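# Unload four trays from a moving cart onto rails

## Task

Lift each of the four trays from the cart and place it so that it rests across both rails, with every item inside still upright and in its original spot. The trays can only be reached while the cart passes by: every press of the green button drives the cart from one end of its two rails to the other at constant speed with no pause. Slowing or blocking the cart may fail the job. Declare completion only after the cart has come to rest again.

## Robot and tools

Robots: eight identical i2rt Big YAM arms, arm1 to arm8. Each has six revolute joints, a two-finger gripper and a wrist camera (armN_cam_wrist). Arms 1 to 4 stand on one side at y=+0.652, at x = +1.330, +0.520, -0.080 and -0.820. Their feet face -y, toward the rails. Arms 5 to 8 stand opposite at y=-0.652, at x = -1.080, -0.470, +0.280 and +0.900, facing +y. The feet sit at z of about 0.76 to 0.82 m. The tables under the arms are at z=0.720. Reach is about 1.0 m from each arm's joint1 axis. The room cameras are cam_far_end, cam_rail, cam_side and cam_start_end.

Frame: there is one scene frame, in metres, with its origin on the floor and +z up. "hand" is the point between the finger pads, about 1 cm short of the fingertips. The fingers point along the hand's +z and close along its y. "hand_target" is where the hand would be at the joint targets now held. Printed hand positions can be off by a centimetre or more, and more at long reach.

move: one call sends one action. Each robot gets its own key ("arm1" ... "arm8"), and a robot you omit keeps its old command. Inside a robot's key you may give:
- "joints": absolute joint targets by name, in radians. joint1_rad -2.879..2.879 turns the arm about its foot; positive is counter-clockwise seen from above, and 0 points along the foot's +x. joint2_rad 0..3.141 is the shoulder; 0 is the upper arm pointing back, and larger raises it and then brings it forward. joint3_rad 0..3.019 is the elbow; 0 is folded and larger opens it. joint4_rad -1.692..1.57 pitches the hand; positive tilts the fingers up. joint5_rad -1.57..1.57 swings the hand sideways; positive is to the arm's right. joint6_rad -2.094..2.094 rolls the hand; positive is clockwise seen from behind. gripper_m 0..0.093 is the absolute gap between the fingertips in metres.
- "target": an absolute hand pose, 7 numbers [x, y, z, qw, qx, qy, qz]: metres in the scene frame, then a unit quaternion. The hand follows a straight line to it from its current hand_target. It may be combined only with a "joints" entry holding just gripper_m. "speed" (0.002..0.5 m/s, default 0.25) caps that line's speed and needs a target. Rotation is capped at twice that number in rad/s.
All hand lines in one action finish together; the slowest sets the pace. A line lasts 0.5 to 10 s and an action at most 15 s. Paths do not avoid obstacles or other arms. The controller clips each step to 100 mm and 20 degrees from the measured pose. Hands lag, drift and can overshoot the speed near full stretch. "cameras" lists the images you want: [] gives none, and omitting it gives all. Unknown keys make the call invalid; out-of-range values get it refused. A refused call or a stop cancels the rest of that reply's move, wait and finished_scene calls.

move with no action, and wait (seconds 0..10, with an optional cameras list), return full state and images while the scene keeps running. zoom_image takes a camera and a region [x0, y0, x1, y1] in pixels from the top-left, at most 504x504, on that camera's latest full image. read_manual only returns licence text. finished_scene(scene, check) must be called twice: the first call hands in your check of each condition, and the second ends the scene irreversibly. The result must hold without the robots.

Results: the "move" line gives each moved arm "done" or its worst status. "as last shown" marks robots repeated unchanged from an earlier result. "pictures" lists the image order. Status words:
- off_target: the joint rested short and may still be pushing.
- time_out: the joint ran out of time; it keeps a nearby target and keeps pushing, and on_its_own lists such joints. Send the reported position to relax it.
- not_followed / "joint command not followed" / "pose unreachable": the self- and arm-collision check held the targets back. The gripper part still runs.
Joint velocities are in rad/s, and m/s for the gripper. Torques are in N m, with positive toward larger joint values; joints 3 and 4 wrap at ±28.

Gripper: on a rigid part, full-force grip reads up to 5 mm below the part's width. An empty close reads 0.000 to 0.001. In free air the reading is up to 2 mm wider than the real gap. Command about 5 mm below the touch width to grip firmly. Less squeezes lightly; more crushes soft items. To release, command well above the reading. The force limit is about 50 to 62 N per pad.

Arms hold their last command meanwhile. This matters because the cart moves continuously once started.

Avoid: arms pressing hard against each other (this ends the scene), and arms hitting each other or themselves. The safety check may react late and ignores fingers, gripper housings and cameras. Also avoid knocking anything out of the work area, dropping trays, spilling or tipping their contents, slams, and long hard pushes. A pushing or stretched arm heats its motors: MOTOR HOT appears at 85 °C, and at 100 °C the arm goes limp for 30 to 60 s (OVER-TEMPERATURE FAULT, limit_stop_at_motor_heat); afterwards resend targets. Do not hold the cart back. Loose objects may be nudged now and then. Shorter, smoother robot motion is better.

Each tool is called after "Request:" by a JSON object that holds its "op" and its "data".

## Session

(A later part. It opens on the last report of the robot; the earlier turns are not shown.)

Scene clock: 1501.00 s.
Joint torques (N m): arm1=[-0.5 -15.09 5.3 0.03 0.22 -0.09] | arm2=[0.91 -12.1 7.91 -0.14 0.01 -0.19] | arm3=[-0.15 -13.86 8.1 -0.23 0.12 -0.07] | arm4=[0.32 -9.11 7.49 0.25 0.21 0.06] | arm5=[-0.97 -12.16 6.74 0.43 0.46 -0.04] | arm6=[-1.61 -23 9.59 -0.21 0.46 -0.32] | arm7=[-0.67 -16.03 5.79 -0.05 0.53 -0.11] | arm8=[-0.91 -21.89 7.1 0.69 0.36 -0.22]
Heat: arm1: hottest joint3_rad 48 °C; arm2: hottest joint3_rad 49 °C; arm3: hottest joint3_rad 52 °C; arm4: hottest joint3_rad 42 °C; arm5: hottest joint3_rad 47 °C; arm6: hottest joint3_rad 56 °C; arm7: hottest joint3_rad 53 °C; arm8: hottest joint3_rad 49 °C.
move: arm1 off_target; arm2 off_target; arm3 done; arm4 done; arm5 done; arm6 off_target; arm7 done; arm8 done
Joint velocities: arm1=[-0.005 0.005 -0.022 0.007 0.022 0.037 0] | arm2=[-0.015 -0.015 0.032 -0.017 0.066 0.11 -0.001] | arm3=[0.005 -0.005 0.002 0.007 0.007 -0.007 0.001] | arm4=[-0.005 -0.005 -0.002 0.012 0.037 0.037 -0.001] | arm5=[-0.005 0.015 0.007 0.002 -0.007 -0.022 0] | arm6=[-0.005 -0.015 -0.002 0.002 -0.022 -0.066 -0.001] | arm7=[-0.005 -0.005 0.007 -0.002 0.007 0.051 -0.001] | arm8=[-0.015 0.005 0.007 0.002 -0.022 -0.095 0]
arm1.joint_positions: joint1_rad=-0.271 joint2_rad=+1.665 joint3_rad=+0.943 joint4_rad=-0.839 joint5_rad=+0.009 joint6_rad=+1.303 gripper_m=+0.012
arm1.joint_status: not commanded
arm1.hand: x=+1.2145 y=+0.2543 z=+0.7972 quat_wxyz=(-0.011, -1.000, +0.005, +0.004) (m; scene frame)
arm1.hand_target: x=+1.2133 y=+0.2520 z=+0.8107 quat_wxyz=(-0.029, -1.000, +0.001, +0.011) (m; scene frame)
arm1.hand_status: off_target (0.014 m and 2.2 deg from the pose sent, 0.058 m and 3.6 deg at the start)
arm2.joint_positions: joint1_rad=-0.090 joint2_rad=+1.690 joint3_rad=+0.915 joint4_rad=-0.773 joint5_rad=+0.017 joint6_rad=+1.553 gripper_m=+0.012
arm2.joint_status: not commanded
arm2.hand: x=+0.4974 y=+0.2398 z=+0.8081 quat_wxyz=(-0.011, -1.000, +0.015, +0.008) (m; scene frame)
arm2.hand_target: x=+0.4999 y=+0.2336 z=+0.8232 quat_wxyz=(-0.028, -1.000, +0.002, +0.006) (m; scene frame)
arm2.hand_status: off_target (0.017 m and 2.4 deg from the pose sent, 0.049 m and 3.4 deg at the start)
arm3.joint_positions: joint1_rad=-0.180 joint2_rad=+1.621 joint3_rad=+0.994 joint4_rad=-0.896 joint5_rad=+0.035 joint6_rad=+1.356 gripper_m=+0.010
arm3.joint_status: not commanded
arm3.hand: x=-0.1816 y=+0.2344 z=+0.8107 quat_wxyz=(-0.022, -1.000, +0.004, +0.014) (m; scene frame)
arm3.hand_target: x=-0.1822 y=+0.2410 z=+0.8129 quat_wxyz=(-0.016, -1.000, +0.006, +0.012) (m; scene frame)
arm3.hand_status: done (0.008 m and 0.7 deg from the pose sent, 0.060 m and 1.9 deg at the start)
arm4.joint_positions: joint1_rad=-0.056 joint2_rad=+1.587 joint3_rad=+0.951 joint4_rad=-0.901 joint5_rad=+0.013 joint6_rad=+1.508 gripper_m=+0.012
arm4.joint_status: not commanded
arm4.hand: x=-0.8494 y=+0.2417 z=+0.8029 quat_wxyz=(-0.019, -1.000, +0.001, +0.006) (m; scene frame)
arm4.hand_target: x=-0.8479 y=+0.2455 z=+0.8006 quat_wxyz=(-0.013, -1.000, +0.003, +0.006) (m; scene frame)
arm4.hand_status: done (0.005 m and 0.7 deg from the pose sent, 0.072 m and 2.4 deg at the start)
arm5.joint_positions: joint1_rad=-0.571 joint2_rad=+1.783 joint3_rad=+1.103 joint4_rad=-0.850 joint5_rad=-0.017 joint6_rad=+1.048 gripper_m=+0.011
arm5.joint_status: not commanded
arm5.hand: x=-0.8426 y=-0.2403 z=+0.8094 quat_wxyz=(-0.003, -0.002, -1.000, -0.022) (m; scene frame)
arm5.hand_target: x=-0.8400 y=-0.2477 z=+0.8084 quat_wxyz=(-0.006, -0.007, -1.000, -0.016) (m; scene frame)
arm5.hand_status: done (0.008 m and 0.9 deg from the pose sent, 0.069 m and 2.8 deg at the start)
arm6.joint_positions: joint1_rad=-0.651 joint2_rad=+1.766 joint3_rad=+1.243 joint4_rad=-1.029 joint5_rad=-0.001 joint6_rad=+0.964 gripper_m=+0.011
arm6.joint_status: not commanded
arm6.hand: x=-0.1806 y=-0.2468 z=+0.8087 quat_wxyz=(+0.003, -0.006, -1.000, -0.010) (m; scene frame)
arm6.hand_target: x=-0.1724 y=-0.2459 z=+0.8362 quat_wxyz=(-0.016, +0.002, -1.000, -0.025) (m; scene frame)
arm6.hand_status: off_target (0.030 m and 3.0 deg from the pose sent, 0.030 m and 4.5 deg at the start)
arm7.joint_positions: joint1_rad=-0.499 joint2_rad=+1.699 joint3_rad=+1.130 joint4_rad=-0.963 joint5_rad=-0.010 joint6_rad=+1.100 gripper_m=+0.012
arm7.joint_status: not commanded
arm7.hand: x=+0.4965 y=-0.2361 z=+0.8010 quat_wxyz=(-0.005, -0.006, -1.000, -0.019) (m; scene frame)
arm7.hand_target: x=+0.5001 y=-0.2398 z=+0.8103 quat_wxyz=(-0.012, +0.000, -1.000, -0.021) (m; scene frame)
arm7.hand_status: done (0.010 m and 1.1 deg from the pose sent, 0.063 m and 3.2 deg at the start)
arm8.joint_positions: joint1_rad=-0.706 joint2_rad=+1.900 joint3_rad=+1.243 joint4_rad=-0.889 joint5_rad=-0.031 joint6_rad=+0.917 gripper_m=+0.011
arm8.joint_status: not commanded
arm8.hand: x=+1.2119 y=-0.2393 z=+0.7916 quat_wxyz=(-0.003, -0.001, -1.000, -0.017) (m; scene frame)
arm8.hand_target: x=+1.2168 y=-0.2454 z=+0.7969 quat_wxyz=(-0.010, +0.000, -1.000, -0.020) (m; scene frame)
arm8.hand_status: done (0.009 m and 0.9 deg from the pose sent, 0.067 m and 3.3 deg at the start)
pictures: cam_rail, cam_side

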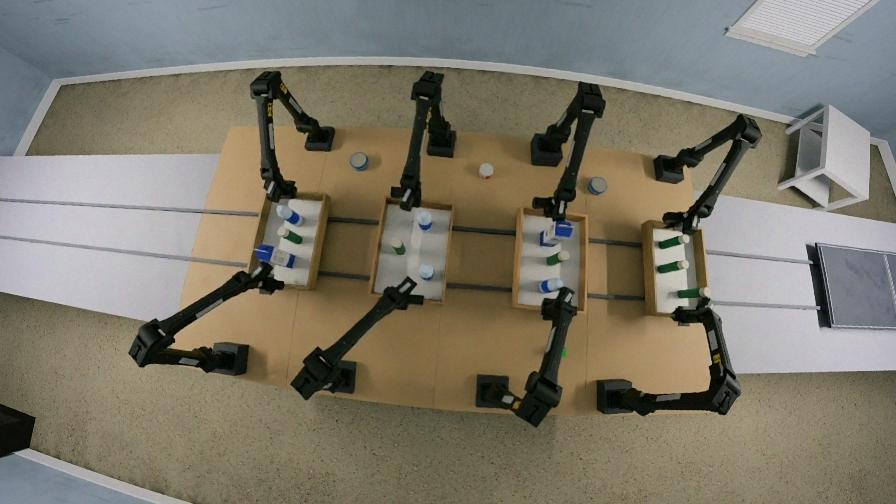

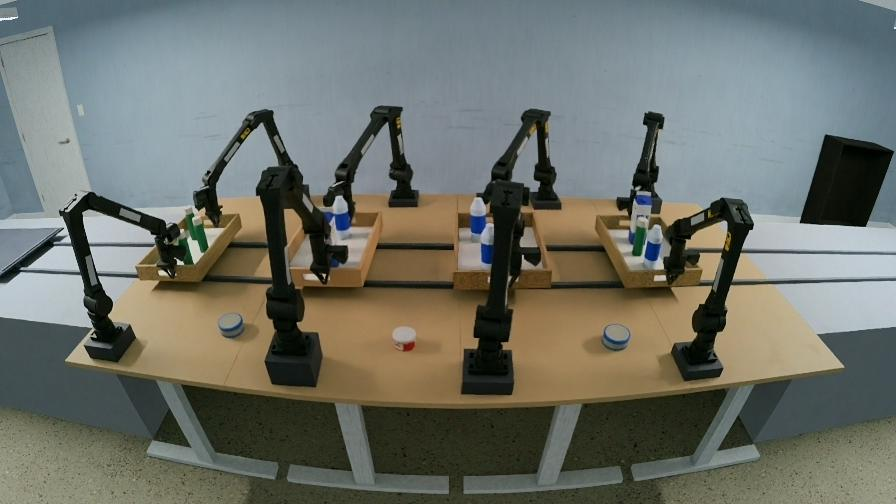

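Request:
{"op": "move", "data": {"arm1": {"target": [1.213, 0.251, 0.782, 0.029, 1, -0.001, -0.011], "speed": 0.02}, "arm2": {"target": [0.500, 0.234, 0.791, 0.028, 1, -0.002, -0.006], "speed": 0.02}, "arm3": {"target": [-0.182, 0.242, 0.779, 0.016, 1, -0.006, -0.012], "speed": 0.02}, "arm4": {"target": [-0.848, 0.245, 0.7715, 0.013, 1, -0.003, -0.006], "speed": 0.02}, "arm5": {"target": [-0.840, -0.248, 0.778, 0.006, 0.007, 1, 0.016], "speed": 0.02}, "arm6": {"target": [-0.172, -0.246, 0.795, 0.016, -0.002, 1, 0.025], "speed": 0.02}, "arm7": {"target": [0.500, -0.240, 0.780, 0.012, 0, 1, 0.021], "speed": 0.02}, "arm8": {"target": [1.218, -0.244, 0.768, 0.010, 0, 1, 0.020], "speed": 0.02}, "cameras": ["cam_rail", "cam_side"]}}

Scene clock: 1512.07 s.
Joint torques (N m): arm1=[-0.91 -15.21 4.75 0.06 0.14 -0.13] | arm2=[1.03 -12.4 7.09 0.02 -0.03 -0.18] | arm3=[-0.26 -13.8 7.24 -0.02 0.15 -0.09] | arm4=[0.32 -8.94 7.09 0.38 0.21 0.04] | arm5=[-0.03 -11.87 6.3 0.65 0.44 0.02] | arm6=[-1.79 -22.3 8.55 -0.02 0.46 -0.35] | arm7=[-0.67 -15.91 5.37 0.08 0.52 -0.11] | arm8=[-0.67 -21.66 6.8 0.91 0.36 -0.2]
Heat: arm1: hottest joint3_rad 47 °C; arm2: hottest joint3_rad 48 °C; arm3: hottest joint3_rad 50 °C; arm4: hottest joint3_rad 41 °C; arm5: hottest joint3_rad 47 °C; arm6: hottest joint3_rad 54 °C; arm7: hottest joint3_rad 51 °C; arm8: hottest joint3_rad 47 °C.
move: arm1 off_target; arm2 off_target; arm3 done; arm4 done; arm5 done; arm6 off_target; arm7 done; arm8 done
Joint velocities: arm1=[-0.015 0.024 0.007 -0.017 -0.007 -0.022 0.001] | arm2=[-0.005 -0.015 -0.002 -0.002 0.022 -0.037 0] | arm3=[-0.015 -0.015 -0.002 -0.002 -0.022 0.051 0] | arm4=[-0.005 -0.005 0.002 -0.012 -0.022 0.022 0] | arm5=[0.005 -0.005 -0.007 -0.007 -0.051 -0.037 0] | arm6=[0.005 0.005 -0.002 -0.012 -0.037 0.051 0.001] | arm7=[0.005 -0.015 -0.002 0.002 0.066 -0.051 0] | arm8=[0.005 -0.005 0.002 0.002 -0.007 -0.022 -0.001]
arm1.joint_positions: joint1_rad=-0.271 joint2_rad=+1.717 joint3_rad=+0.919 joint4_rad=-0.762 joint5_rad=+0.009 joint6_rad=+1.303 gripper_m=+0.012
arm1.joint_status: not commanded
arm1.hand: x=+1.2149 y=+0.2545 z=+0.7703 quat_wxyz=(-0.012, -1.000, +0.005, +0.004) (m; scene frame)
arm1.hand_target: x=+1.2132 y=+0.2513 z=+0.7817 quat_wxyz=(-0.029, -1.000, +0.001, +0.011) (m; scene frame)
arm1.hand_status: off_target (0.012 m and 2.2 deg from the pose sent, 0.016 m and 2.2 deg at the start)
arm2.joint_positions: joint1_rad=-0.090 joint2_rad=+1.753 joint3_rad=+0.893 joint4_rad=-0.683 joint5_rad=+0.017 joint6_rad=+1.553 gripper_m=+0.012
arm2.joint_status: not commanded
arm2.hand: x=+0.4975 y=+0.2390 z=+0.7780 quat_wxyz=(-0.014, -1.000, +0.015, +0.008) (m; scene frame)
arm2.hand_target: x=+0.4999 y=+0.2339 z=+0.7905 quat_wxyz=(-0.028, -1.000, +0.002, +0.006) (m; scene frame)
arm2.hand_status: off_target (0.014 m and 2.1 deg from the pose sent, 0.018 m and 2.4 deg at the start)
arm3.joint_positions: joint1_rad=-0.180 joint2_rad=+1.677 joint3_rad=+0.960 joint4_rad=-0.806 joint5_rad=+0.033 joint6_rad=+1.356 gripper_m=+0.010
arm3.joint_status: not commanded
arm3.hand: x=-0.1807 y=+0.2345 z=+0.7786 quat_wxyz=(-0.022, -1.000, +0.004, +0.013) (m; scene frame)
arm3.hand_target: x=-0.1820 y=+0.2415 z=+0.7787 quat_wxyz=(-0.016, -1.000, +0.006, +0.012) (m; scene frame)
arm3.hand_status: done (0.008 m and 0.7 deg from the pose sent, 0.033 m and 0.7 deg at the start)
arm4.joint_positions: joint1_rad=-0.056 joint2_rad=+1.637 joint3_rad=+0.923 joint4_rad=-0.823 joint5_rad=+0.013 joint6_rad=+1.508 gripper_m=+0.012
arm4.joint_status: not commanded
arm4.hand: x=-0.8493 y=+0.2414 z=+0.7752 quat_wxyz=(-0.019, -1.000, +0.001, +0.006) (m; scene frame)
arm4.hand_target: x=-0.8480 y=+0.2452 z=+0.7717 quat_wxyz=(-0.013, -1.000, +0.003, +0.006) (m; scene frame)
arm4.hand_status: done (0.005 m and 0.7 deg from the pose sent, 0.032 m and 0.7 deg at the start)
arm5.joint_positions: joint1_rad=-0.571 joint2_rad=+1.833 joint3_rad=+1.083 joint4_rad=-0.776 joint5_rad=-0.017 joint6_rad=+1.048 gripper_m=+0.011
arm5.joint_status: not commanded
arm5.hand: x=-0.8422 y=-0.2397 z=+0.7815 quat_wxyz=(-0.004, -0.002, -1.000, -0.024) (m; scene frame)
arm5.hand_target: x=-0.8401 y=-0.2480 z=+0.7780 quat_wxyz=(-0.006, -0.007, -1.000, -0.016) (m; scene frame)
arm5.hand_status: done (0.009 m and 1.0 deg from the pose sent, 0.032 m and 0.9 deg at the start)
arm6.joint_positions: joint1_rad=-0.651 joint2_rad=+1.811 joint3_rad=+1.202 joint4_rad=-0.930 joint5_rad=-0.001 joint6_rad=+0.966 gripper_m=+0.011
arm6.joint_status: not commanded
arm6.hand: x=-0.1804 y=-0.2455 z=+0.7745 quat_wxyz=(-0.001, -0.007, -1.000, -0.015) (m; scene frame)
arm6.hand_target: x=-0.1722 y=-0.2460 z=+0.7945 quat_wxyz=(-0.016, +0.002, -1.000, -0.025) (m; scene frame)
arm6.hand_status: off_target (0.022 m and 2.3 deg from the pose sent, 0.016 m and 3.0 deg at the start)
arm7.joint_positions: joint1_rad=-0.499 joint2_rad=+1.741 joint3_rad=+1.098 joint4_rad=-0.887 joint5_rad=-0.010 joint6_rad=+1.100 gripper_m=+0.012
arm7.joint_status: not commanded
arm7.hand: x=+0.4964 y=-0.2362 z=+0.7729 quat_wxyz=(-0.005, -0.006, -1.000, -0.020) (m; scene frame)
arm7.hand_target: x=+0.5000 y=-0.2400 z=+0.7800 quat_wxyz=(-0.012, +0.000, -1.000, -0.021) (m; scene frame)
arm7.hand_status: done (0.009 m and 1.0 deg from the pose sent, 0.022 m and 1.1 deg at the start)
arm8.joint_positions: joint1_rad=-0.706 joint2_rad=+1.945 joint3_rad=+1.227 joint4_rad=-0.828 joint5_rad=-0.031 joint6_rad=+0.918 gripper_m=+0.011
arm8.joint_status: not commanded
arm8.hand: x=+1.2122 y=-0.2392 z=+0.7650 quat_wxyz=(-0.003, -0.001, -1.000, -0.017) (m; scene frame)
arm8.hand_target: x=+1.2175 y=-0.2442 z=+0.7682 quat_wxyz=(-0.010, +0.000, -1.000, -0.020) (m; scene frame)
arm8.hand_status: done (0.008 m and 0.9 deg from the pose sent, 0.025 m and 0.9 deg at the start)
pictures: cam_rail, cam_side

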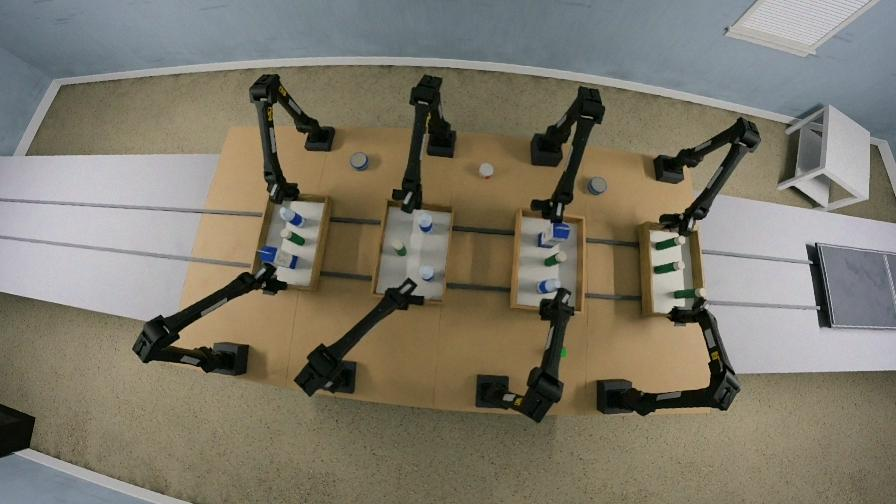

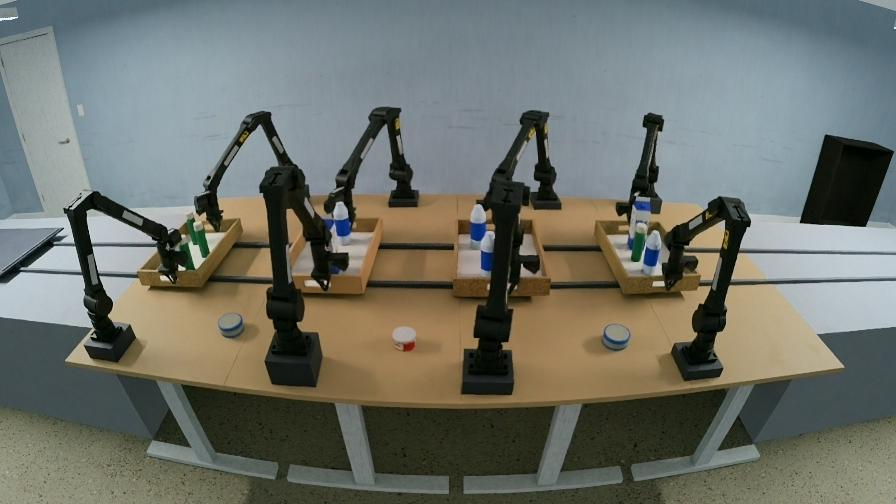

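Request:
{"op": "zoom_image", "data": {"camera": "cam_side", "region": [120, 180, 400, 330]}}

Request:
{"op": "zoom_image", "data": {"camera": "cam_side", "region": [430, 180, 720, 330]}}

Scaled by 1.800 from the camera's 896x504 image, which has a finer 1280x720 frame.

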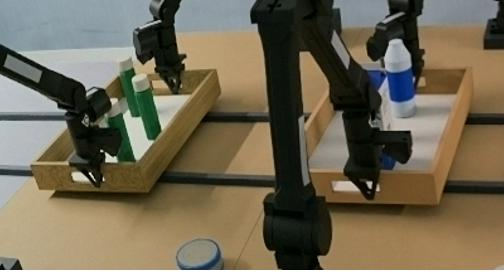

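Scaled by 1.738 from the camera's 896x504 image, which has a finer 1280x720 frame.

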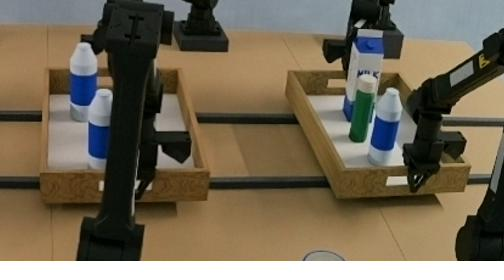

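Request:
{"op": "zoom_image", "data": {"camera": "cam_side", "region": [540, 260, 620, 310]}}

Request:
{"op": "zoom_image", "data": {"camera": "cam_side", "region": [360, 250, 460, 310]}}

Request:
{"op": "zoom_image", "data": {"camera": "cam_side", "region": [190, 250, 290, 310]}}

Scaled by 6.300 from the camera's 896x504 image, which has a finer 1280x720 frame.

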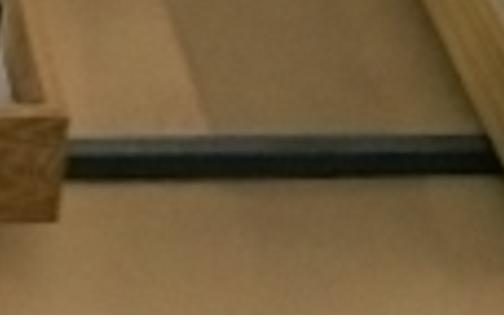

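Scaled by 5.040 from the camera's 896x504 image, which has a finer 1280x720 frame.

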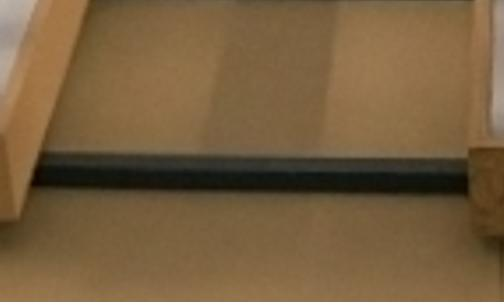

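Scaled by 5.040 from the camera's 896x504 image, which has a finer 1280x720 frame.

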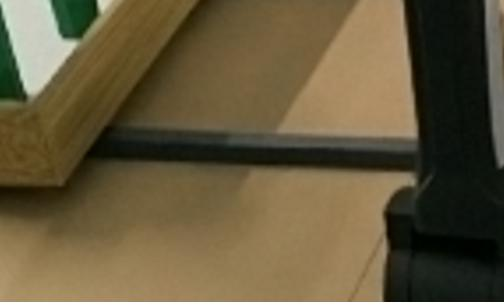

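Request:
{"op": "move", "data": {"arm1": {"target": [1.213, 0.251, 0.770, 0.029, 1, -0.001, -0.011], "speed": 0.015}, "arm2": {"target": [0.500, 0.234, 0.779, 0.028, 1, -0.002, -0.006], "speed": 0.015}, "arm3": {"target": [-0.182, 0.242, 0.767, 0.016, 1, -0.006, -0.012], "speed": 0.015}, "arm4": {"target": [-0.848, 0.245, 0.7595, 0.013, 1, -0.003, -0.006], "speed": 0.015}, "arm5": {"target": [-0.840, -0.248, 0.766, 0.006, 0.007, 1, 0.016], "speed": 0.015}, "arm6": {"target": [-0.172, -0.246, 0.783, 0.016, -0.002, 1, 0.025], "speed": 0.015}, "arm7": {"target": [0.500, -0.240, 0.768, 0.012, 0, 1, 0.021], "speed": 0.015}, "arm8": {"target": [1.218, -0.244, 0.756, 0.010, 0, 1, 0.020], "speed": 0.015}, "cameras": ["cam_side"]}}

Scene clock: 1559.60 s.
Joint torques (N m): arm1=[-0.62 -15.5 4.45 0.88 0.51 -0.11] | arm2=[0.91 -11.69 6.94 0.2 0.16 -0.19] | arm3=[-0.26 -13.33 6.93 0.16 0.57 -0.09] | arm4=[0.38 -8.94 6.84 0.5 0.23 0.03] | arm5=[-0.85 -12.1 6.06 0.73 0.45 0.01] | arm6=[-1.73 -20.95 8.29 0.36 0.22 -0.36] | arm7=[-0.67 -15.09 5.15 0.4 0.28 -0.12] | arm8=[-0.97 -20.54 6.71 1.17 0.16 -0.19]
Heat: arm1: hottest joint3_rad 45 °C; arm2: hottest joint3_rad 44 °C; arm3: hottest joint3_rad 44 °C; arm4: hottest joint3_rad 39 °C; arm5: hottest joint3_rad 44 °C; arm6: hottest joint3_rad 49 °C; arm7: hottest joint3_rad 44 °C; arm8: hottest joint3_rad 41 °C.
move: arm1 off_target; arm2 off_target; arm3 done; arm4 done; arm5 done; arm6 off_target; arm7 done; arm8 done
Joint velocities: arm1=[-0.005 -0.015 -0.007 -0.017 -0.007 -0.007 0] | arm2=[0.005 -0.015 -0.012 0.007 -0.007 -0.007 0.001] | arm3=[0.015 0.005 -0.007 -0.012 0.022 -0.007 0] | arm4=[0.005 -0.015 0.002 -0.007 -0.081 0.022 0] | arm5=[-0.005 -0.005 0.012 0.012 0.022 0.007 0] | arm6=[0.005 -0.015 0.012 -0.012 -0.007 -0.037 -0.001] | arm7=[0.005 0.005 -0.002 -0.002 -0.007 -0.066 0] | arm8=[-0.015 -0.005 -0.012 -0.037 0.037 0.066 0]
arm1.joint_positions: joint1_rad=-0.271 joint2_rad=+1.731 joint3_rad=+0.913 joint4_rad=-0.741 joint5_rad=+0.002 joint6_rad=+1.303 gripper_m=+0.012
arm1.joint_status: not commanded
arm1.hand: x=+1.2162 y=+0.2545 z=+0.7629 quat_wxyz=(-0.013, -1.000, +0.005, +0.001) (m; scene frame)
arm1.hand_target: x=+1.2131 y=+0.2512 z=+0.7697 quat_wxyz=(-0.028, -1.000, +0.001, +0.011) (m; scene frame)
arm1.hand_status: off_target (0.008 m and 2.2 deg from the pose sent, 0.004 m and 2.2 deg at the start)
arm2.joint_positions: joint1_rad=-0.090 joint2_rad=+1.774 joint3_rad=+0.887 joint4_rad=-0.653 joint5_rad=+0.012 joint6_rad=+1.553 gripper_m=+0.012
arm2.joint_status: not commanded
arm2.hand: x=+0.4985 y=+0.2391 z=+0.7686 quat_wxyz=(-0.016, -1.000, +0.015, +0.005) (m; scene frame)
arm2.hand_target: x=+0.5000 y=+0.2342 z=+0.7788 quat_wxyz=(-0.028, -1.000, +0.002, +0.006) (m; scene frame)
arm2.hand_status: off_target (0.012 m and 2.0 deg from the pose sent, 0.006 m and 2.1 deg at the start)
arm3.joint_positions: joint1_rad=-0.181 joint2_rad=+1.691 joint3_rad=+0.950 joint4_rad=-0.777 joint5_rad=+0.024 joint6_rad=+1.356 gripper_m=+0.010
arm3.joint_status: not commanded
arm3.hand: x=-0.1795 y=+0.2341 z=+0.7700 quat_wxyz=(-0.025, -1.000, +0.005, +0.009) (m; scene frame)
arm3.hand_target: x=-0.1820 y=+0.2418 z=+0.7669 quat_wxyz=(-0.016, -1.000, +0.006, +0.012) (m; scene frame)
arm3.hand_status: done (0.009 m and 1.1 deg from the pose sent, 0.014 m and 0.7 deg at the start)
arm4.joint_positions: joint1_rad=-0.056 joint2_rad=+1.659 joint3_rad=+0.913 joint4_rad=-0.789 joint5_rad=+0.013 joint6_rad=+1.508 gripper_m=+0.012
arm4.joint_status: not commanded
arm4.hand: x=-0.8491 y=+0.2411 z=+0.7637 quat_wxyz=(-0.019, -1.000, +0.001, +0.005) (m; scene frame)
arm4.hand_target: x=-0.8480 y=+0.2450 z=+0.7597 quat_wxyz=(-0.013, -1.000, +0.003, +0.006) (m; scene frame)
arm4.hand_status: done (0.006 m and 0.8 deg from the pose sent, 0.016 m and 0.7 deg at the start)
arm5.joint_positions: joint1_rad=-0.571 joint2_rad=+1.855 joint3_rad=+1.076 joint4_rad=-0.747 joint5_rad=-0.017 joint6_rad=+1.048 gripper_m=+0.011
arm5.joint_status: not commanded
arm5.hand: x=-0.8421 y=-0.2395 z=+0.7700 quat_wxyz=(-0.004, -0.002, -1.000, -0.024) (m; scene frame)
arm5.hand_target: x=-0.8400 y=-0.2478 z=+0.7662 quat_wxyz=(-0.006, -0.007, -1.000, -0.016) (m; scene frame)
arm5.hand_status: done (0.010 m and 1.1 deg from the pose sent, 0.018 m and 1.0 deg at the start)
arm6.joint_positions: joint1_rad=-0.651 joint2_rad=+1.813 joint3_rad=+1.192 joint4_rad=-0.909 joint5_rad=+0.005 joint6_rad=+0.967 gripper_m=+0.011
arm6.joint_status: not commanded
arm6.hand: x=-0.1792 y=-0.2459 z=+0.7703 quat_wxyz=(-0.006, -0.007, -1.000, -0.017) (m; scene frame)
arm6.hand_target: x=-0.1722 y=-0.2462 z=+0.7827 quat_wxyz=(-0.016, +0.002, -1.000, -0.025) (m; scene frame)
arm6.hand_status: off_target (0.015 m and 1.8 deg from the pose sent, 0.012 m and 2.3 deg at the start)
arm7.joint_positions: joint1_rad=-0.499 joint2_rad=+1.749 joint3_rad=+1.088 joint4_rad=-0.862 joint5_rad=-0.005 joint6_rad=+1.100 gripper_m=+0.012
arm7.joint_status: not commanded
arm7.hand: x=+0.4975 y=-0.2362 z=+0.7662 quat_wxyz=(-0.009, -0.006, -1.000, -0.022) (m; scene frame)
arm7.hand_target: x=+0.5000 y=-0.2400 z=+0.7680 quat_wxyz=(-0.012, +0.000, -1.000, -0.021) (m; scene frame)
arm7.hand_status: done (0.005 m and 0.8 deg from the pose sent, 0.007 m and 1.0 deg at the start)
arm8.joint_positions: joint1_rad=-0.705 joint2_rad=+1.954 joint3_rad=+1.222 joint4_rad=-0.808 joint5_rad=-0.025 joint6_rad=+0.918 gripper_m=+0.011
arm8.joint_status: not commanded
arm8.hand: x=+1.2133 y=-0.2391 z=+0.7589 quat_wxyz=(-0.007, -0.001, -1.000, -0.017) (m; scene frame)
arm8.hand_target: x=+1.2177 y=-0.2441 z=+0.7561 quat_wxyz=(-0.010, +0.000, -1.000, -0.020) (m; scene frame)
arm8.hand_status: done (0.007 m and 0.4 deg from the pose sent, 0.012 m and 0.9 deg at the start)
pictures: cam_side

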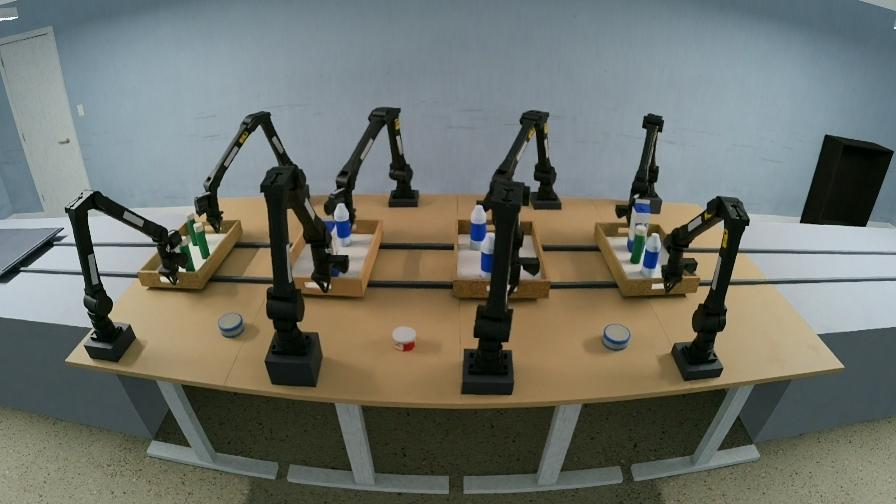

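Request:
{"op": "move", "data": {"arm1": {"target": [1.213, 0.251, 0.762, 0.029, 1, -0.001, -0.011], "speed": 0.015}, "arm2": {"target": [0.500, 0.234, 0.769, 0.028, 1, -0.002, -0.006], "speed": 0.015}, "arm3": {"target": [-0.182, 0.242, 0.755, 0.016, 1, -0.006, -0.012], "speed": 0.015}, "arm4": {"target": [-0.848, 0.245, 0.749, 0.013, 1, -0.003, -0.006], "speed": 0.015}, "arm5": {"target": [-0.840, -0.248, 0.757, 0.006, 0.007, 1, 0.016], "speed": 0.015}, "arm6": {"target": [-0.172, -0.246, 0.7715, 0.016, -0.002, 1, 0.025], "speed": 0.015}, "arm7": {"target": [0.500, -0.240, 0.757, 0.012, 0, 1, 0.021], "speed": 0.015}, "arm8": {"target": [1.218, -0.244, 0.7485, 0.010, 0, 1, 0.020], "speed": 0.015}, "cameras": ["cam_side"]}}

Scene clock: 1567.13 s.
Joint torques (N m): arm1=[-1.61 -14.21 4.3 1.24 0.65 -0.1] | arm2=[1.08 -10.81 6.63 0.72 0.27 -0.19] | arm3=[-0.26 -11.87 6.37 0.79 0.57 -0.1] | arm4=[0.32 -8.12 6.37 0.88 0.36 0.03] | arm5=[-0.15 -11.81 5.87 0.94 0.25 -0.01] | arm6=[-1.85 -19.43 7.79 1.02 0.15 -0.37] | arm7=[-0.73 -13.74 4.7 1.18 0.2 -0.12] | arm8=[-0.91 -19.96 6.69 1.17 -0.18 -0.17]
Heat: arm1: hottest joint3_rad 44 °C; arm2: hottest joint3_rad 43 °C; arm3: hottest joint3_rad 44 °C; arm4: hottest joint3_rad 38 °C; arm5: hottest joint3_rad 44 °C; arm6: hottest joint3_rad 48 °C; arm7: hottest joint3_rad 43 °C; arm8: hottest joint3_rad 40 °C.
move: arm1 off_target; arm2 done; arm3 off_target; arm4 off_target; arm5 off_target; arm6 done; arm7 done; arm8 done
Joint velocities: arm1=[0.005 -0.015 -0.002 0.007 0.007 0.022 -0.002] | arm2=[-0.005 -0.015 -0.012 0.002 -0.007 -0.037 0] | arm3=[0.005 -0.005 -0.012 -0.022 -0.037 0.022 0.001] | arm4=[-0.005 -0.015 -0.017 -0.012 -0.037 0.037 -0.001] | arm5=[-0.005 -0.015 -0.007 0.002 -0.007 -0.037 0] | arm6=[0.005 0.005 0.002 0.017 0.007 0.037 0.001] | arm7=[-0.005 -0.015 -0.022 -0.002 -0.007 0.007 0] | arm8=[-0.005 0.005 -0.012 -0.002 -0.007 -0.081 -0.001]
arm1.joint_positions: joint1_rad=-0.271 joint2_rad=+1.738 joint3_rad=+0.910 joint4_rad=-0.730 joint5_rad=-0.002 joint6_rad=+1.301 gripper_m=+0.012
arm1.joint_status: not commanded
arm1.hand: x=+1.2169 y=+0.2543 z=+0.7595 quat_wxyz=(-0.014, -1.000, +0.004, -0.001) (m; scene frame)
arm1.hand_target: x=+1.2130 y=+0.2509 z=+0.7620 quat_wxyz=(-0.029, -1.000, +0.001, +0.011) (m; scene frame)
arm1.hand_status: off_target (0.006 m and 2.2 deg from the pose sent, 0.005 m and 2.2 deg at the start)
arm2.joint_positions: joint1_rad=-0.090 joint2_rad=+1.780 joint3_rad=+0.884 joint4_rad=-0.638 joint5_rad=+0.010 joint6_rad=+1.553 gripper_m=+0.012
arm2.joint_status: not commanded
arm2.hand: x=+0.4988 y=+0.2381 z=+0.7655 quat_wxyz=(-0.018, -1.000, +0.015, +0.004) (m; scene frame)
arm2.hand_target: x=+0.5000 y=+0.2339 z=+0.7690 quat_wxyz=(-0.028, -1.000, +0.002, +0.006) (m; scene frame)
arm2.hand_status: done (0.006 m and 1.8 deg from the pose sent, 0.005 m and 2.0 deg at the start)
arm3.joint_positions: joint1_rad=-0.181 joint2_rad=+1.695 joint3_rad=+0.947 joint4_rad=-0.763 joint5_rad=+0.024 joint6_rad=+1.356 gripper_m=+0.010
arm3.joint_status: not commanded
arm3.hand: x=-0.1798 y=+0.2329 z=+0.7680 quat_wxyz=(-0.029, -1.000, +0.005, +0.010) (m; scene frame)
arm3.hand_target: x=-0.1818 y=+0.2421 z=+0.7553 quat_wxyz=(-0.016, -1.000, +0.006, +0.012) (m; scene frame)
arm3.hand_status: off_target (0.016 m and 1.5 deg from the pose sent, 0.017 m and 1.1 deg at the start)
arm4.joint_positions: joint1_rad=-0.056 joint2_rad=+1.668 joint3_rad=+0.908 joint4_rad=-0.769 joint5_rad=+0.009 joint6_rad=+1.508 gripper_m=+0.012
arm4.joint_status: not commanded
arm4.hand: x=-0.8486 y=+0.2396 z=+0.7592 quat_wxyz=(-0.023, -1.000, +0.001, +0.004) (m; scene frame)
arm4.hand_target: x=-0.8480 y=+0.2454 z=+0.7493 quat_wxyz=(-0.013, -1.000, +0.003, +0.006) (m; scene frame)
arm4.hand_status: off_target (0.012 m and 1.2 deg from the pose sent, 0.015 m and 0.8 deg at the start)
arm5.joint_positions: joint1_rad=-0.571 joint2_rad=+1.863 joint3_rad=+1.073 joint4_rad=-0.731 joint5_rad=-0.011 joint6_rad=+1.048 gripper_m=+0.011
arm5.joint_status: not commanded
arm5.hand: x=-0.8409 y=-0.2392 z=+0.7657 quat_wxyz=(-0.008, -0.002, -1.000, -0.025) (m; scene frame)
arm5.hand_target: x=-0.8401 y=-0.2479 z=+0.7573 quat_wxyz=(-0.006, -0.007, -1.000, -0.016) (m; scene frame)
arm5.hand_status: off_target (0.012 m and 1.1 deg from the pose sent, 0.016 m and 1.1 deg at the start)
arm6.joint_positions: joint1_rad=-0.651 joint2_rad=+1.815 joint3_rad=+1.189 joint4_rad=-0.898 joint5_rad=+0.008 joint6_rad=+0.967 gripper_m=+0.011
arm6.joint_status: not commanded
arm6.hand: x=-0.1784 y=-0.2454 z=+0.7686 quat_wxyz=(-0.009, -0.007, -1.000, -0.018) (m; scene frame)
arm6.hand_target: x=-0.1720 y=-0.2460 z=+0.7714 quat_wxyz=(-0.016, +0.002, -1.000, -0.025) (m; scene frame)
arm6.hand_status: done (0.007 m and 1.6 deg from the pose sent, 0.007 m and 1.8 deg at the start)
arm7.joint_positions: joint1_rad=-0.499 joint2_rad=+1.751 joint3_rad=+1.085 joint4_rad=-0.851 joint5_rad=-0.003 joint6_rad=+1.100 gripper_m=+0.012
arm7.joint_status: not commanded
arm7.hand: x=+0.4982 y=-0.2356 z=+0.7644 quat_wxyz=(-0.011, -0.006, -1.000, -0.024) (m; scene frame)
arm7.hand_target: x=+0.5000 y=-0.2400 z=+0.7572 quat_wxyz=(-0.012, +0.000, -1.000, -0.021) (m; scene frame)
arm7.hand_status: done (0.009 m and 0.8 deg from the pose sent, 0.010 m and 0.8 deg at the start)
arm8.joint_positions: joint1_rad=-0.705 joint2_rad=+1.959 joint3_rad=+1.218 joint4_rad=-0.791 joint5_rad=-0.014 joint6_rad=+0.915 gripper_m=+0.011
arm8.joint_status: not commanded
arm8.hand: x=+1.2154 y=-0.2391 z=+0.7553 quat_wxyz=(-0.014, +0.001, -1.000, -0.017) (m; scene frame)
arm8.hand_target: x=+1.2177 y=-0.2442 z=+0.7487 quat_wxyz=(-0.010, +0.000, -1.000, -0.020) (m; scene frame)
arm8.hand_status: done (0.009 m and 0.5 deg from the pose sent, 0.012 m and 0.4 deg at the start)
pictures: cam_side

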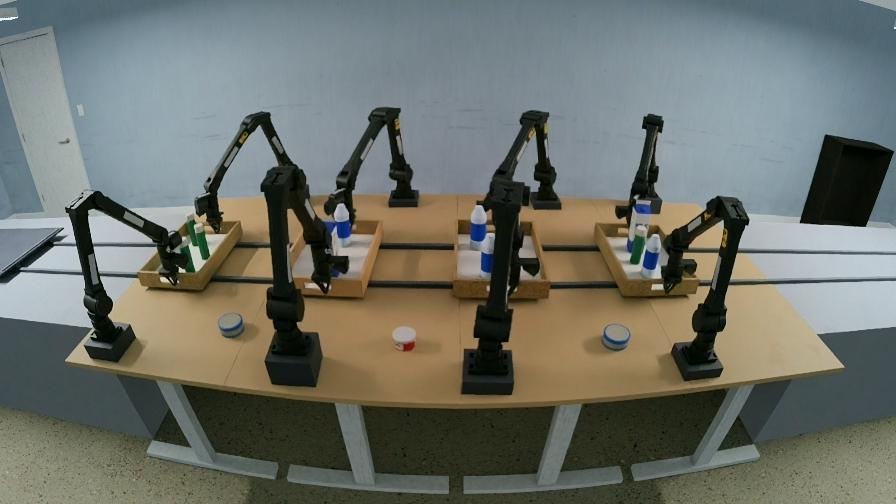

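Request:
{"op": "move", "data": {"arm1": {"target": [1.214, 0.252, 0.756, 0.029, 1, -0.001, -0.011], "speed": 0.015}, "arm2": {"target": [0.500, 0.235, 0.763, 0.028, 1, -0.002, -0.006], "speed": 0.015}, "arm3": {"target": [-0.181, 0.242, 0.750, 0.016, 1, -0.006, -0.012], "speed": 0.015}, "arm4": {"target": [-0.848, 0.245, 0.743, 0.013, 1, -0.003, -0.006], "speed": 0.015}, "arm5": {"target": [-0.840, -0.248, 0.751, 0.006, 0.007, 1, 0.016], "speed": 0.015}, "arm6": {"target": [-0.172, -0.246, 0.7665, 0.016, -0.002, 1, 0.025], "speed": 0.015}, "arm7": {"target": [0.500, -0.240, 0.752, 0.012, 0, 1, 0.021], "speed": 0.015}, "arm8": {"target": [1.218, -0.244, 0.743, 0.010, 0, 1, 0.020], "speed": 0.015}, "cameras": ["cam_rail", "cam_side"]}}

Scene clock: 1575.33 s.
Joint torques (N m): arm1=[-0.97 -13.68 3.78 1.81 0.63 -0.1] | arm2=[1.32 -9.93 6.35 1.06 0.23 -0.17] | arm3=[-0.09 -11.22 6.11 1.16 0.56 -0.07] | arm4=[0.21 -7.24 6.12 1.46 0.35 0.03] | arm5=[-1.08 -10.4 5.78 1.39 0.27 0.01] | arm6=[-1.9 -18.73 7.47 1.47 0.15 -0.37] | arm7=[-0.67 -13.16 4.48 1.66 0.21 -0.12] | arm8=[-0.91 -19.14 6.56 1.5 -0.25 -0.17]
Heat: arm1: hottest joint3_rad 44 °C; arm2: hottest joint3_rad 43 °C; arm3: hottest joint3_rad 43 °C; arm4: hottest joint3_rad 38 °C; arm5: hottest joint3_rad 43 °C; arm6: hottest joint3_rad 47 °C; arm7: hottest joint3_rad 42 °C; arm8: hottest joint3_rad 40 °C.
move: arm1 off_target; arm2 done; arm3 off_target; arm4 off_target; arm5 off_target; arm6 done; arm7 off_target; arm8 off_target
Joint velocities: arm1=[-0.015 -0.015 -0.007 0.007 -0.081 -0.066 0] | arm2=[-0.005 -0.024 0.002 -0.007 -0.022 0.051 -0.001] | arm3=[-0.015 0.005 -0.002 -0.002 -0.022 0.037 0] | arm4=[-0.005 -0.005 0.002 0.002 -0.037 0.007 -0.001] | arm5=[-0.005 -0.015 0.007 -0.012 -0.007 0.022 0.001] | arm6=[0.005 -0.015 0.002 -0.002 -0.022 -0.081 0] | arm7=[-0.005 0.005 0.007 0.012 -0.022 -0.037 0] | arm8=[-0.015 -0.005 -0.002 0.002 0.007 0.081 -0.001]
arm1.joint_positions: joint1_rad=-0.271 joint2_rad=+1.739 joint3_rad=+0.907 joint4_rad=-0.725 joint5_rad=-0.003 joint6_rad=+1.301 gripper_m=+0.012
arm1.joint_status: not commanded
arm1.hand: x=+1.2170 y=+0.2545 z=+0.7586 quat_wxyz=(-0.015, -1.000, +0.004, -0.001) (m; scene frame)
arm1.hand_target: x=+1.2140 y=+0.2522 z=+0.7561 quat_wxyz=(-0.028, -1.000, +0.001, +0.011) (m; scene frame)
arm1.hand_status: off_target (0.005 m and 2.2 deg from the pose sent, 0.005 m and 2.2 deg at the start)
arm2.joint_positions: joint1_rad=-0.090 joint2_rad=+1.780 joint3_rad=+0.881 joint4_rad=-0.634 joint5_rad=+0.010 joint6_rad=+1.553 gripper_m=+0.012
arm2.joint_status: not commanded
arm2.hand: x=+0.4988 y=+0.2384 z=+0.7649 quat_wxyz=(-0.019, -1.000, +0.015, +0.004) (m; scene frame)
arm2.hand_target: x=+0.5000 y=+0.2350 z=+0.7631 quat_wxyz=(-0.028, -1.000, +0.002, +0.006) (m; scene frame)
arm2.hand_status: done (0.004 m and 1.8 deg from the pose sent, 0.004 m and 1.8 deg at the start)
arm3.joint_positions: joint1_rad=-0.181 joint2_rad=+1.695 joint3_rad=+0.945 joint4_rad=-0.760 joint5_rad=+0.024 joint6_rad=+1.356 gripper_m=+0.010
arm3.joint_status: not commanded
arm3.hand: x=-0.1797 y=+0.2331 z=+0.7675 quat_wxyz=(-0.029, -1.000, +0.005, +0.010) (m; scene frame)
arm3.hand_target: x=-0.1808 y=+0.2423 z=+0.7505 quat_wxyz=(-0.016, -1.000, +0.006, +0.012) (m; scene frame)
arm3.hand_status: off_target (0.020 m and 1.5 deg from the pose sent, 0.020 m and 1.5 deg at the start)
arm4.joint_positions: joint1_rad=-0.056 joint2_rad=+1.668 joint3_rad=+0.907 joint4_rad=-0.766 joint5_rad=+0.009 joint6_rad=+1.508 gripper_m=+0.012
arm4.joint_status: not commanded
arm4.hand: x=-0.8486 y=+0.2397 z=+0.7587 quat_wxyz=(-0.023, -1.000, +0.001, +0.004) (m; scene frame)
arm4.hand_target: x=-0.8479 y=+0.2455 z=+0.7438 quat_wxyz=(-0.013, -1.000, +0.003, +0.006) (m; scene frame)
arm4.hand_status: off_target (0.017 m and 1.2 deg from the pose sent, 0.017 m and 1.2 deg at the start)
arm5.joint_positions: joint1_rad=-0.571 joint2_rad=+1.863 joint3_rad=+1.071 joint4_rad=-0.729 joint5_rad=-0.011 joint6_rad=+1.048 gripper_m=+0.011
arm5.joint_status: not commanded
arm5.hand: x=-0.8410 y=-0.2395 z=+0.7651 quat_wxyz=(-0.008, -0.002, -1.000, -0.025) (m; scene frame)
arm5.hand_target: x=-0.8403 y=-0.2483 z=+0.7514 quat_wxyz=(-0.006, -0.007, -1.000, -0.016) (m; scene frame)
arm5.hand_status: off_target (0.017 m and 1.1 deg from the pose sent, 0.017 m and 1.1 deg at the start)
arm6.joint_positions: joint1_rad=-0.651 joint2_rad=+1.815 joint3_rad=+1.188 joint4_rad=-0.897 joint5_rad=+0.008 joint6_rad=+0.967 gripper_m=+0.011
arm6.joint_status: not commanded
arm6.hand: x=-0.1785 y=-0.2455 z=+0.7684 quat_wxyz=(-0.009, -0.008, -1.000, -0.019) (m; scene frame)
arm6.hand_target: x=-0.1721 y=-0.2461 z=+0.7665 quat_wxyz=(-0.016, +0.002, -1.000, -0.025) (m; scene frame)
arm6.hand_status: done (0.007 m and 1.6 deg from the pose sent, 0.007 m and 1.6 deg at the start)
arm7.joint_positions: joint1_rad=-0.499 joint2_rad=+1.751 joint3_rad=+1.084 joint4_rad=-0.849 joint5_rad=-0.003 joint6_rad=+1.100 gripper_m=+0.012
arm7.joint_status: not commanded
arm7.hand: x=+0.4981 y=-0.2357 z=+0.7641 quat_wxyz=(-0.011, -0.006, -1.000, -0.024) (m; scene frame)
arm7.hand_target: x=+0.4999 y=-0.2401 z=+0.7525 quat_wxyz=(-0.012, +0.000, -1.000, -0.021) (m; scene frame)
arm7.hand_status: off_target (0.013 m and 0.8 deg from the pose sent, 0.013 m and 0.8 deg at the start)
arm8.joint_positions: joint1_rad=-0.705 joint2_rad=+1.960 joint3_rad=+1.217 joint4_rad=-0.787 joint5_rad=-0.013 joint6_rad=+0.914 gripper_m=+0.011
arm8.joint_status: not commanded
arm8.hand: x=+1.2157 y=-0.2391 z=+0.7544 quat_wxyz=(-0.015, +0.001, -1.000, -0.018) (m; scene frame)
arm8.hand_target: x=+1.2175 y=-0.2443 z=+0.7434 quat_wxyz=(-0.010, +0.000, -1.000, -0.020) (m; scene frame)
arm8.hand_status: off_target (0.013 m and 0.6 deg from the pose sent, 0.014 m and 0.5 deg at the start)
pictures: cam_rail, cam_side

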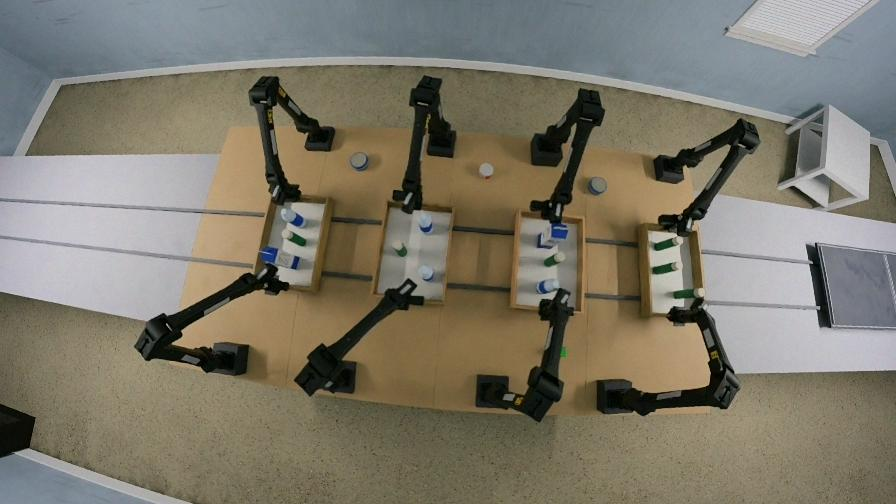

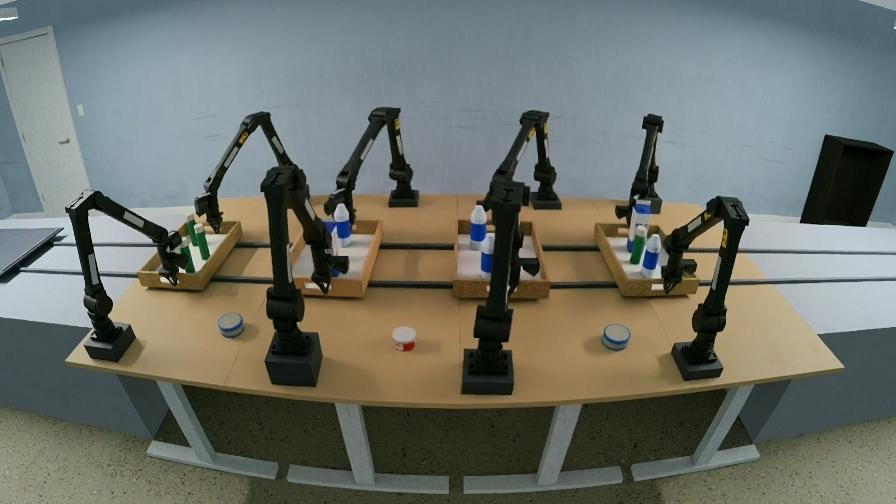

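Request:
{"op": "move", "data": {"arm1": {"joints": {"gripper_m": 0.057}}, "arm2": {"joints": {"gripper_m": 0.057}}, "arm3": {"joints": {"gripper_m": 0.057}}, "arm4": {"joints": {"gripper_m": 0.057}}, "arm5": {"joints": {"gripper_m": 0.057}}, "arm6": {"joints": {"gripper_m": 0.057}}, "arm7": {"joints": {"gripper_m": 0.057}}, "arm8": {"joints": {"gripper_m": 0.057}}, "cameras": ["cam_rail", "cam_side"]}}

Scene clock: 1586.93 s.
Joint torques (N m): arm1=[-1.2 -13.1 4.94 0.61 0.17 -0.11] | arm2=[1.08 -9.47 6.58 0.7 0.19 -0.04] | arm3=[0.03 -10.05 7.95 1.46 -0.07 -0.07] | arm4=[0.21 -6.95 6.97 1.8 0.15 0.05] | arm5=[-0.67 -10.93 5.86 0.84 0.14 0.03] | arm6=[-1.67 -18.73 7.99 0.88 0.11 -0.13] | arm7=[0.15 -12.22 5.65 1.94 -0.17 0.04] | arm8=[-1.14 -19.25 6.84 0.88 0.08 -0.16]
Heat: arm1: hottest joint3_rad 43 °C; arm2: hottest joint3_rad 43 °C; arm3: hottest joint3_rad 43 °C; arm4: hottest joint3_rad 38 °C; arm5: hottest joint3_rad 43 °C; arm6: hottest joint3_rad 46 °C; arm7: hottest joint3_rad 41 °C; arm8: hottest joint3_rad 40 °C.
move: arm1 done; arm2 done; arm3 done; arm4 done; arm5 done; arm6 done; arm7 done; arm8 done
Joint velocities: arm1=[-0.005 -0.005 0.017 -0.007 -0.051 0.022 0] | arm2=[-0.005 0.005 -0.007 -0.017 -0.007 -0.007 0.001] | arm3=[-0.005 0.005 0.017 0.022 0.051 0.007 -0.001] | arm4=[-0.015 0.005 -0.002 0.012 -0.037 0.007 0] | arm5=[-0.015 -0.005 -0.032 -0.007 -0.037 -0.022 0] | arm6=[-0.005 -0.015 -0.002 -0.007 -0.051 -0.051 0] | arm7=[-0.015 0.005 -0.002 -0.007 0.066 -0.066 0] | arm8=[0.005 -0.005 0.012 0.007 0.022 -0.051 -0.001]
arm1.joint_positions: joint1_rad=-0.271 joint2_rad=+1.738 joint3_rad=+0.892 joint4_rad=-0.689 joint5_rad=+0.010 joint6_rad=+1.301 gripper_m=+0.057
arm1.joint_status: all done
arm1.hand: x=+1.2145 y=+0.2538 z=+0.7554 quat_wxyz=(-0.024, -1.000, +0.004, +0.008) (m; scene frame)
arm1.hand_target: x=+1.2140 y=+0.2522 z=+0.7560 quat_wxyz=(-0.028, -1.000, +0.001, +0.011) (m; scene frame)
arm1.hand_status: not commanded
arm2.joint_positions: joint1_rad=-0.090 joint2_rad=+1.781 joint3_rad=+0.878 joint4_rad=-0.624 joint5_rad=+0.011 joint6_rad=+1.540 gripper_m=+0.057
arm2.joint_status: all done
arm2.hand: x=+0.4986 y=+0.2380 z=+0.7640 quat_wxyz=(-0.022, -1.000, +0.008, +0.005) (m; scene frame)
arm2.hand_target: x=+0.5000 y=+0.2352 z=+0.7630 quat_wxyz=(-0.027, -1.000, +0.002, +0.006) (m; scene frame)
arm2.hand_status: not commanded
arm3.joint_positions: joint1_rad=-0.183 joint2_rad=+1.683 joint3_rad=+0.924 joint4_rad=-0.770 joint5_rad=+0.038 joint6_rad=+1.355 gripper_m=+0.057
arm3.joint_status: all done
arm3.hand: x=-0.1802 y=+0.2452 z=+0.7658 quat_wxyz=(-0.018, -1.000, +0.006, +0.015) (m; scene frame)
arm3.hand_target: x=-0.1808 y=+0.2424 z=+0.7504 quat_wxyz=(-0.016, -1.000, +0.006, +0.012) (m; scene frame)
arm3.hand_status: not commanded
arm4.joint_positions: joint1_rad=-0.056 joint2_rad=+1.665 joint3_rad=+0.896 joint4_rad=-0.775 joint5_rad=+0.015 joint6_rad=+1.508 gripper_m=+0.057
arm4.joint_status: all done
arm4.hand: x=-0.8490 y=+0.2472 z=+0.7568 quat_wxyz=(-0.015, -1.000, +0.001, +0.006) (m; scene frame)
arm4.hand_target: x=-0.8479 y=+0.2456 z=+0.7437 quat_wxyz=(-0.013, -1.000, +0.003, +0.006) (m; scene frame)
arm4.hand_status: not commanded
arm5.joint_positions: joint1_rad=-0.572 joint2_rad=+1.863 joint3_rad=+1.070 joint4_rad=-0.717 joint5_rad=-0.008 joint6_rad=+1.048 gripper_m=+0.057
arm5.joint_status: all done
arm5.hand: x=-0.8390 y=-0.2381 z=+0.7649 quat_wxyz=(-0.012, -0.003, -1.000, -0.028) (m; scene frame)
arm5.hand_target: x=-0.8404 y=-0.2484 z=+0.7513 quat_wxyz=(-0.006, -0.007, -1.000, -0.016) (m; scene frame)
arm5.hand_status: not commanded
arm6.joint_positions: joint1_rad=-0.652 joint2_rad=+1.815 joint3_rad=+1.182 joint4_rad=-0.883 joint5_rad=+0.009 joint6_rad=+0.946 gripper_m=+0.057
arm6.joint_status: all done
arm6.hand: x=-0.1779 y=-0.2455 z=+0.7665 quat_wxyz=(-0.011, +0.003, -1.000, -0.021) (m; scene frame)
arm6.hand_target: x=-0.1722 y=-0.2462 z=+0.7665 quat_wxyz=(-0.016, +0.002, -1.000, -0.025) (m; scene frame)
arm6.hand_status: not commanded
arm7.joint_positions: joint1_rad=-0.509 joint2_rad=+1.743 joint3_rad=+1.066 joint4_rad=-0.855 joint5_rad=+0.006 joint6_rad=+1.085 gripper_m=+0.057
arm7.joint_status: all done
arm7.hand: x=+0.4993 y=-0.2466 z=+0.7622 quat_wxyz=(-0.012, -0.004, -1.000, -0.015) (m; scene frame)
arm7.hand_target: x=+0.4999 y=-0.2402 z=+0.7523 quat_wxyz=(-0.012, +0.000, -1.000, -0.021) (m; scene frame)
arm7.hand_status: not commanded
arm8.joint_positions: joint1_rad=-0.706 joint2_rad=+1.960 joint3_rad=+1.214 joint4_rad=-0.771 joint5_rad=-0.022 joint6_rad=+0.913 gripper_m=+0.057
arm8.joint_status: all done
arm8.hand: x=+1.2161 y=-0.2366 z=+0.7538 quat_wxyz=(-0.015, +0.001, -1.000, -0.025) (m; scene frame)
arm8.hand_target: x=+1.2176 y=-0.2444 z=+0.7434 quat_wxyz=(-0.010, +0.000, -1.000, -0.020) (m; scene frame)
arm8.hand_status: not commanded
pictures: cam_rail, cam_side

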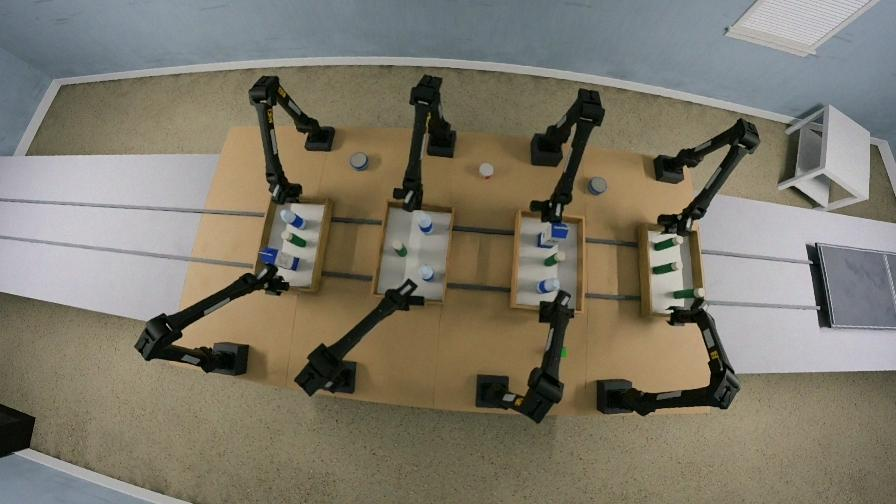

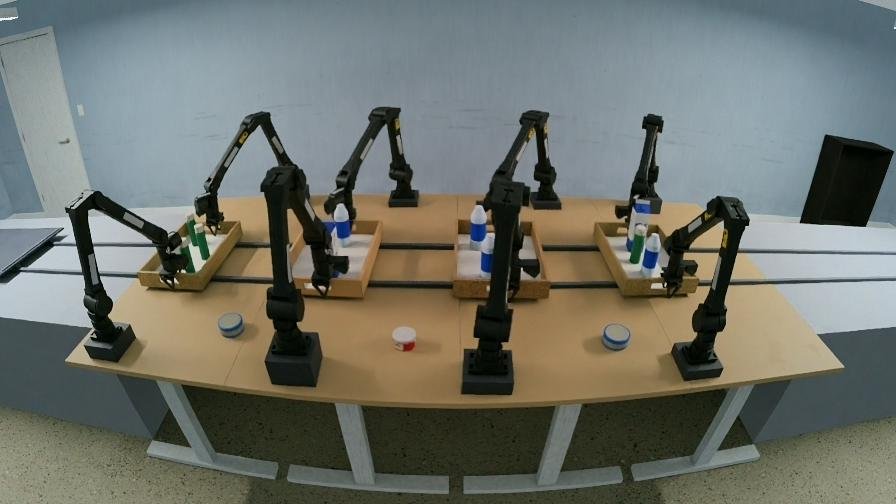

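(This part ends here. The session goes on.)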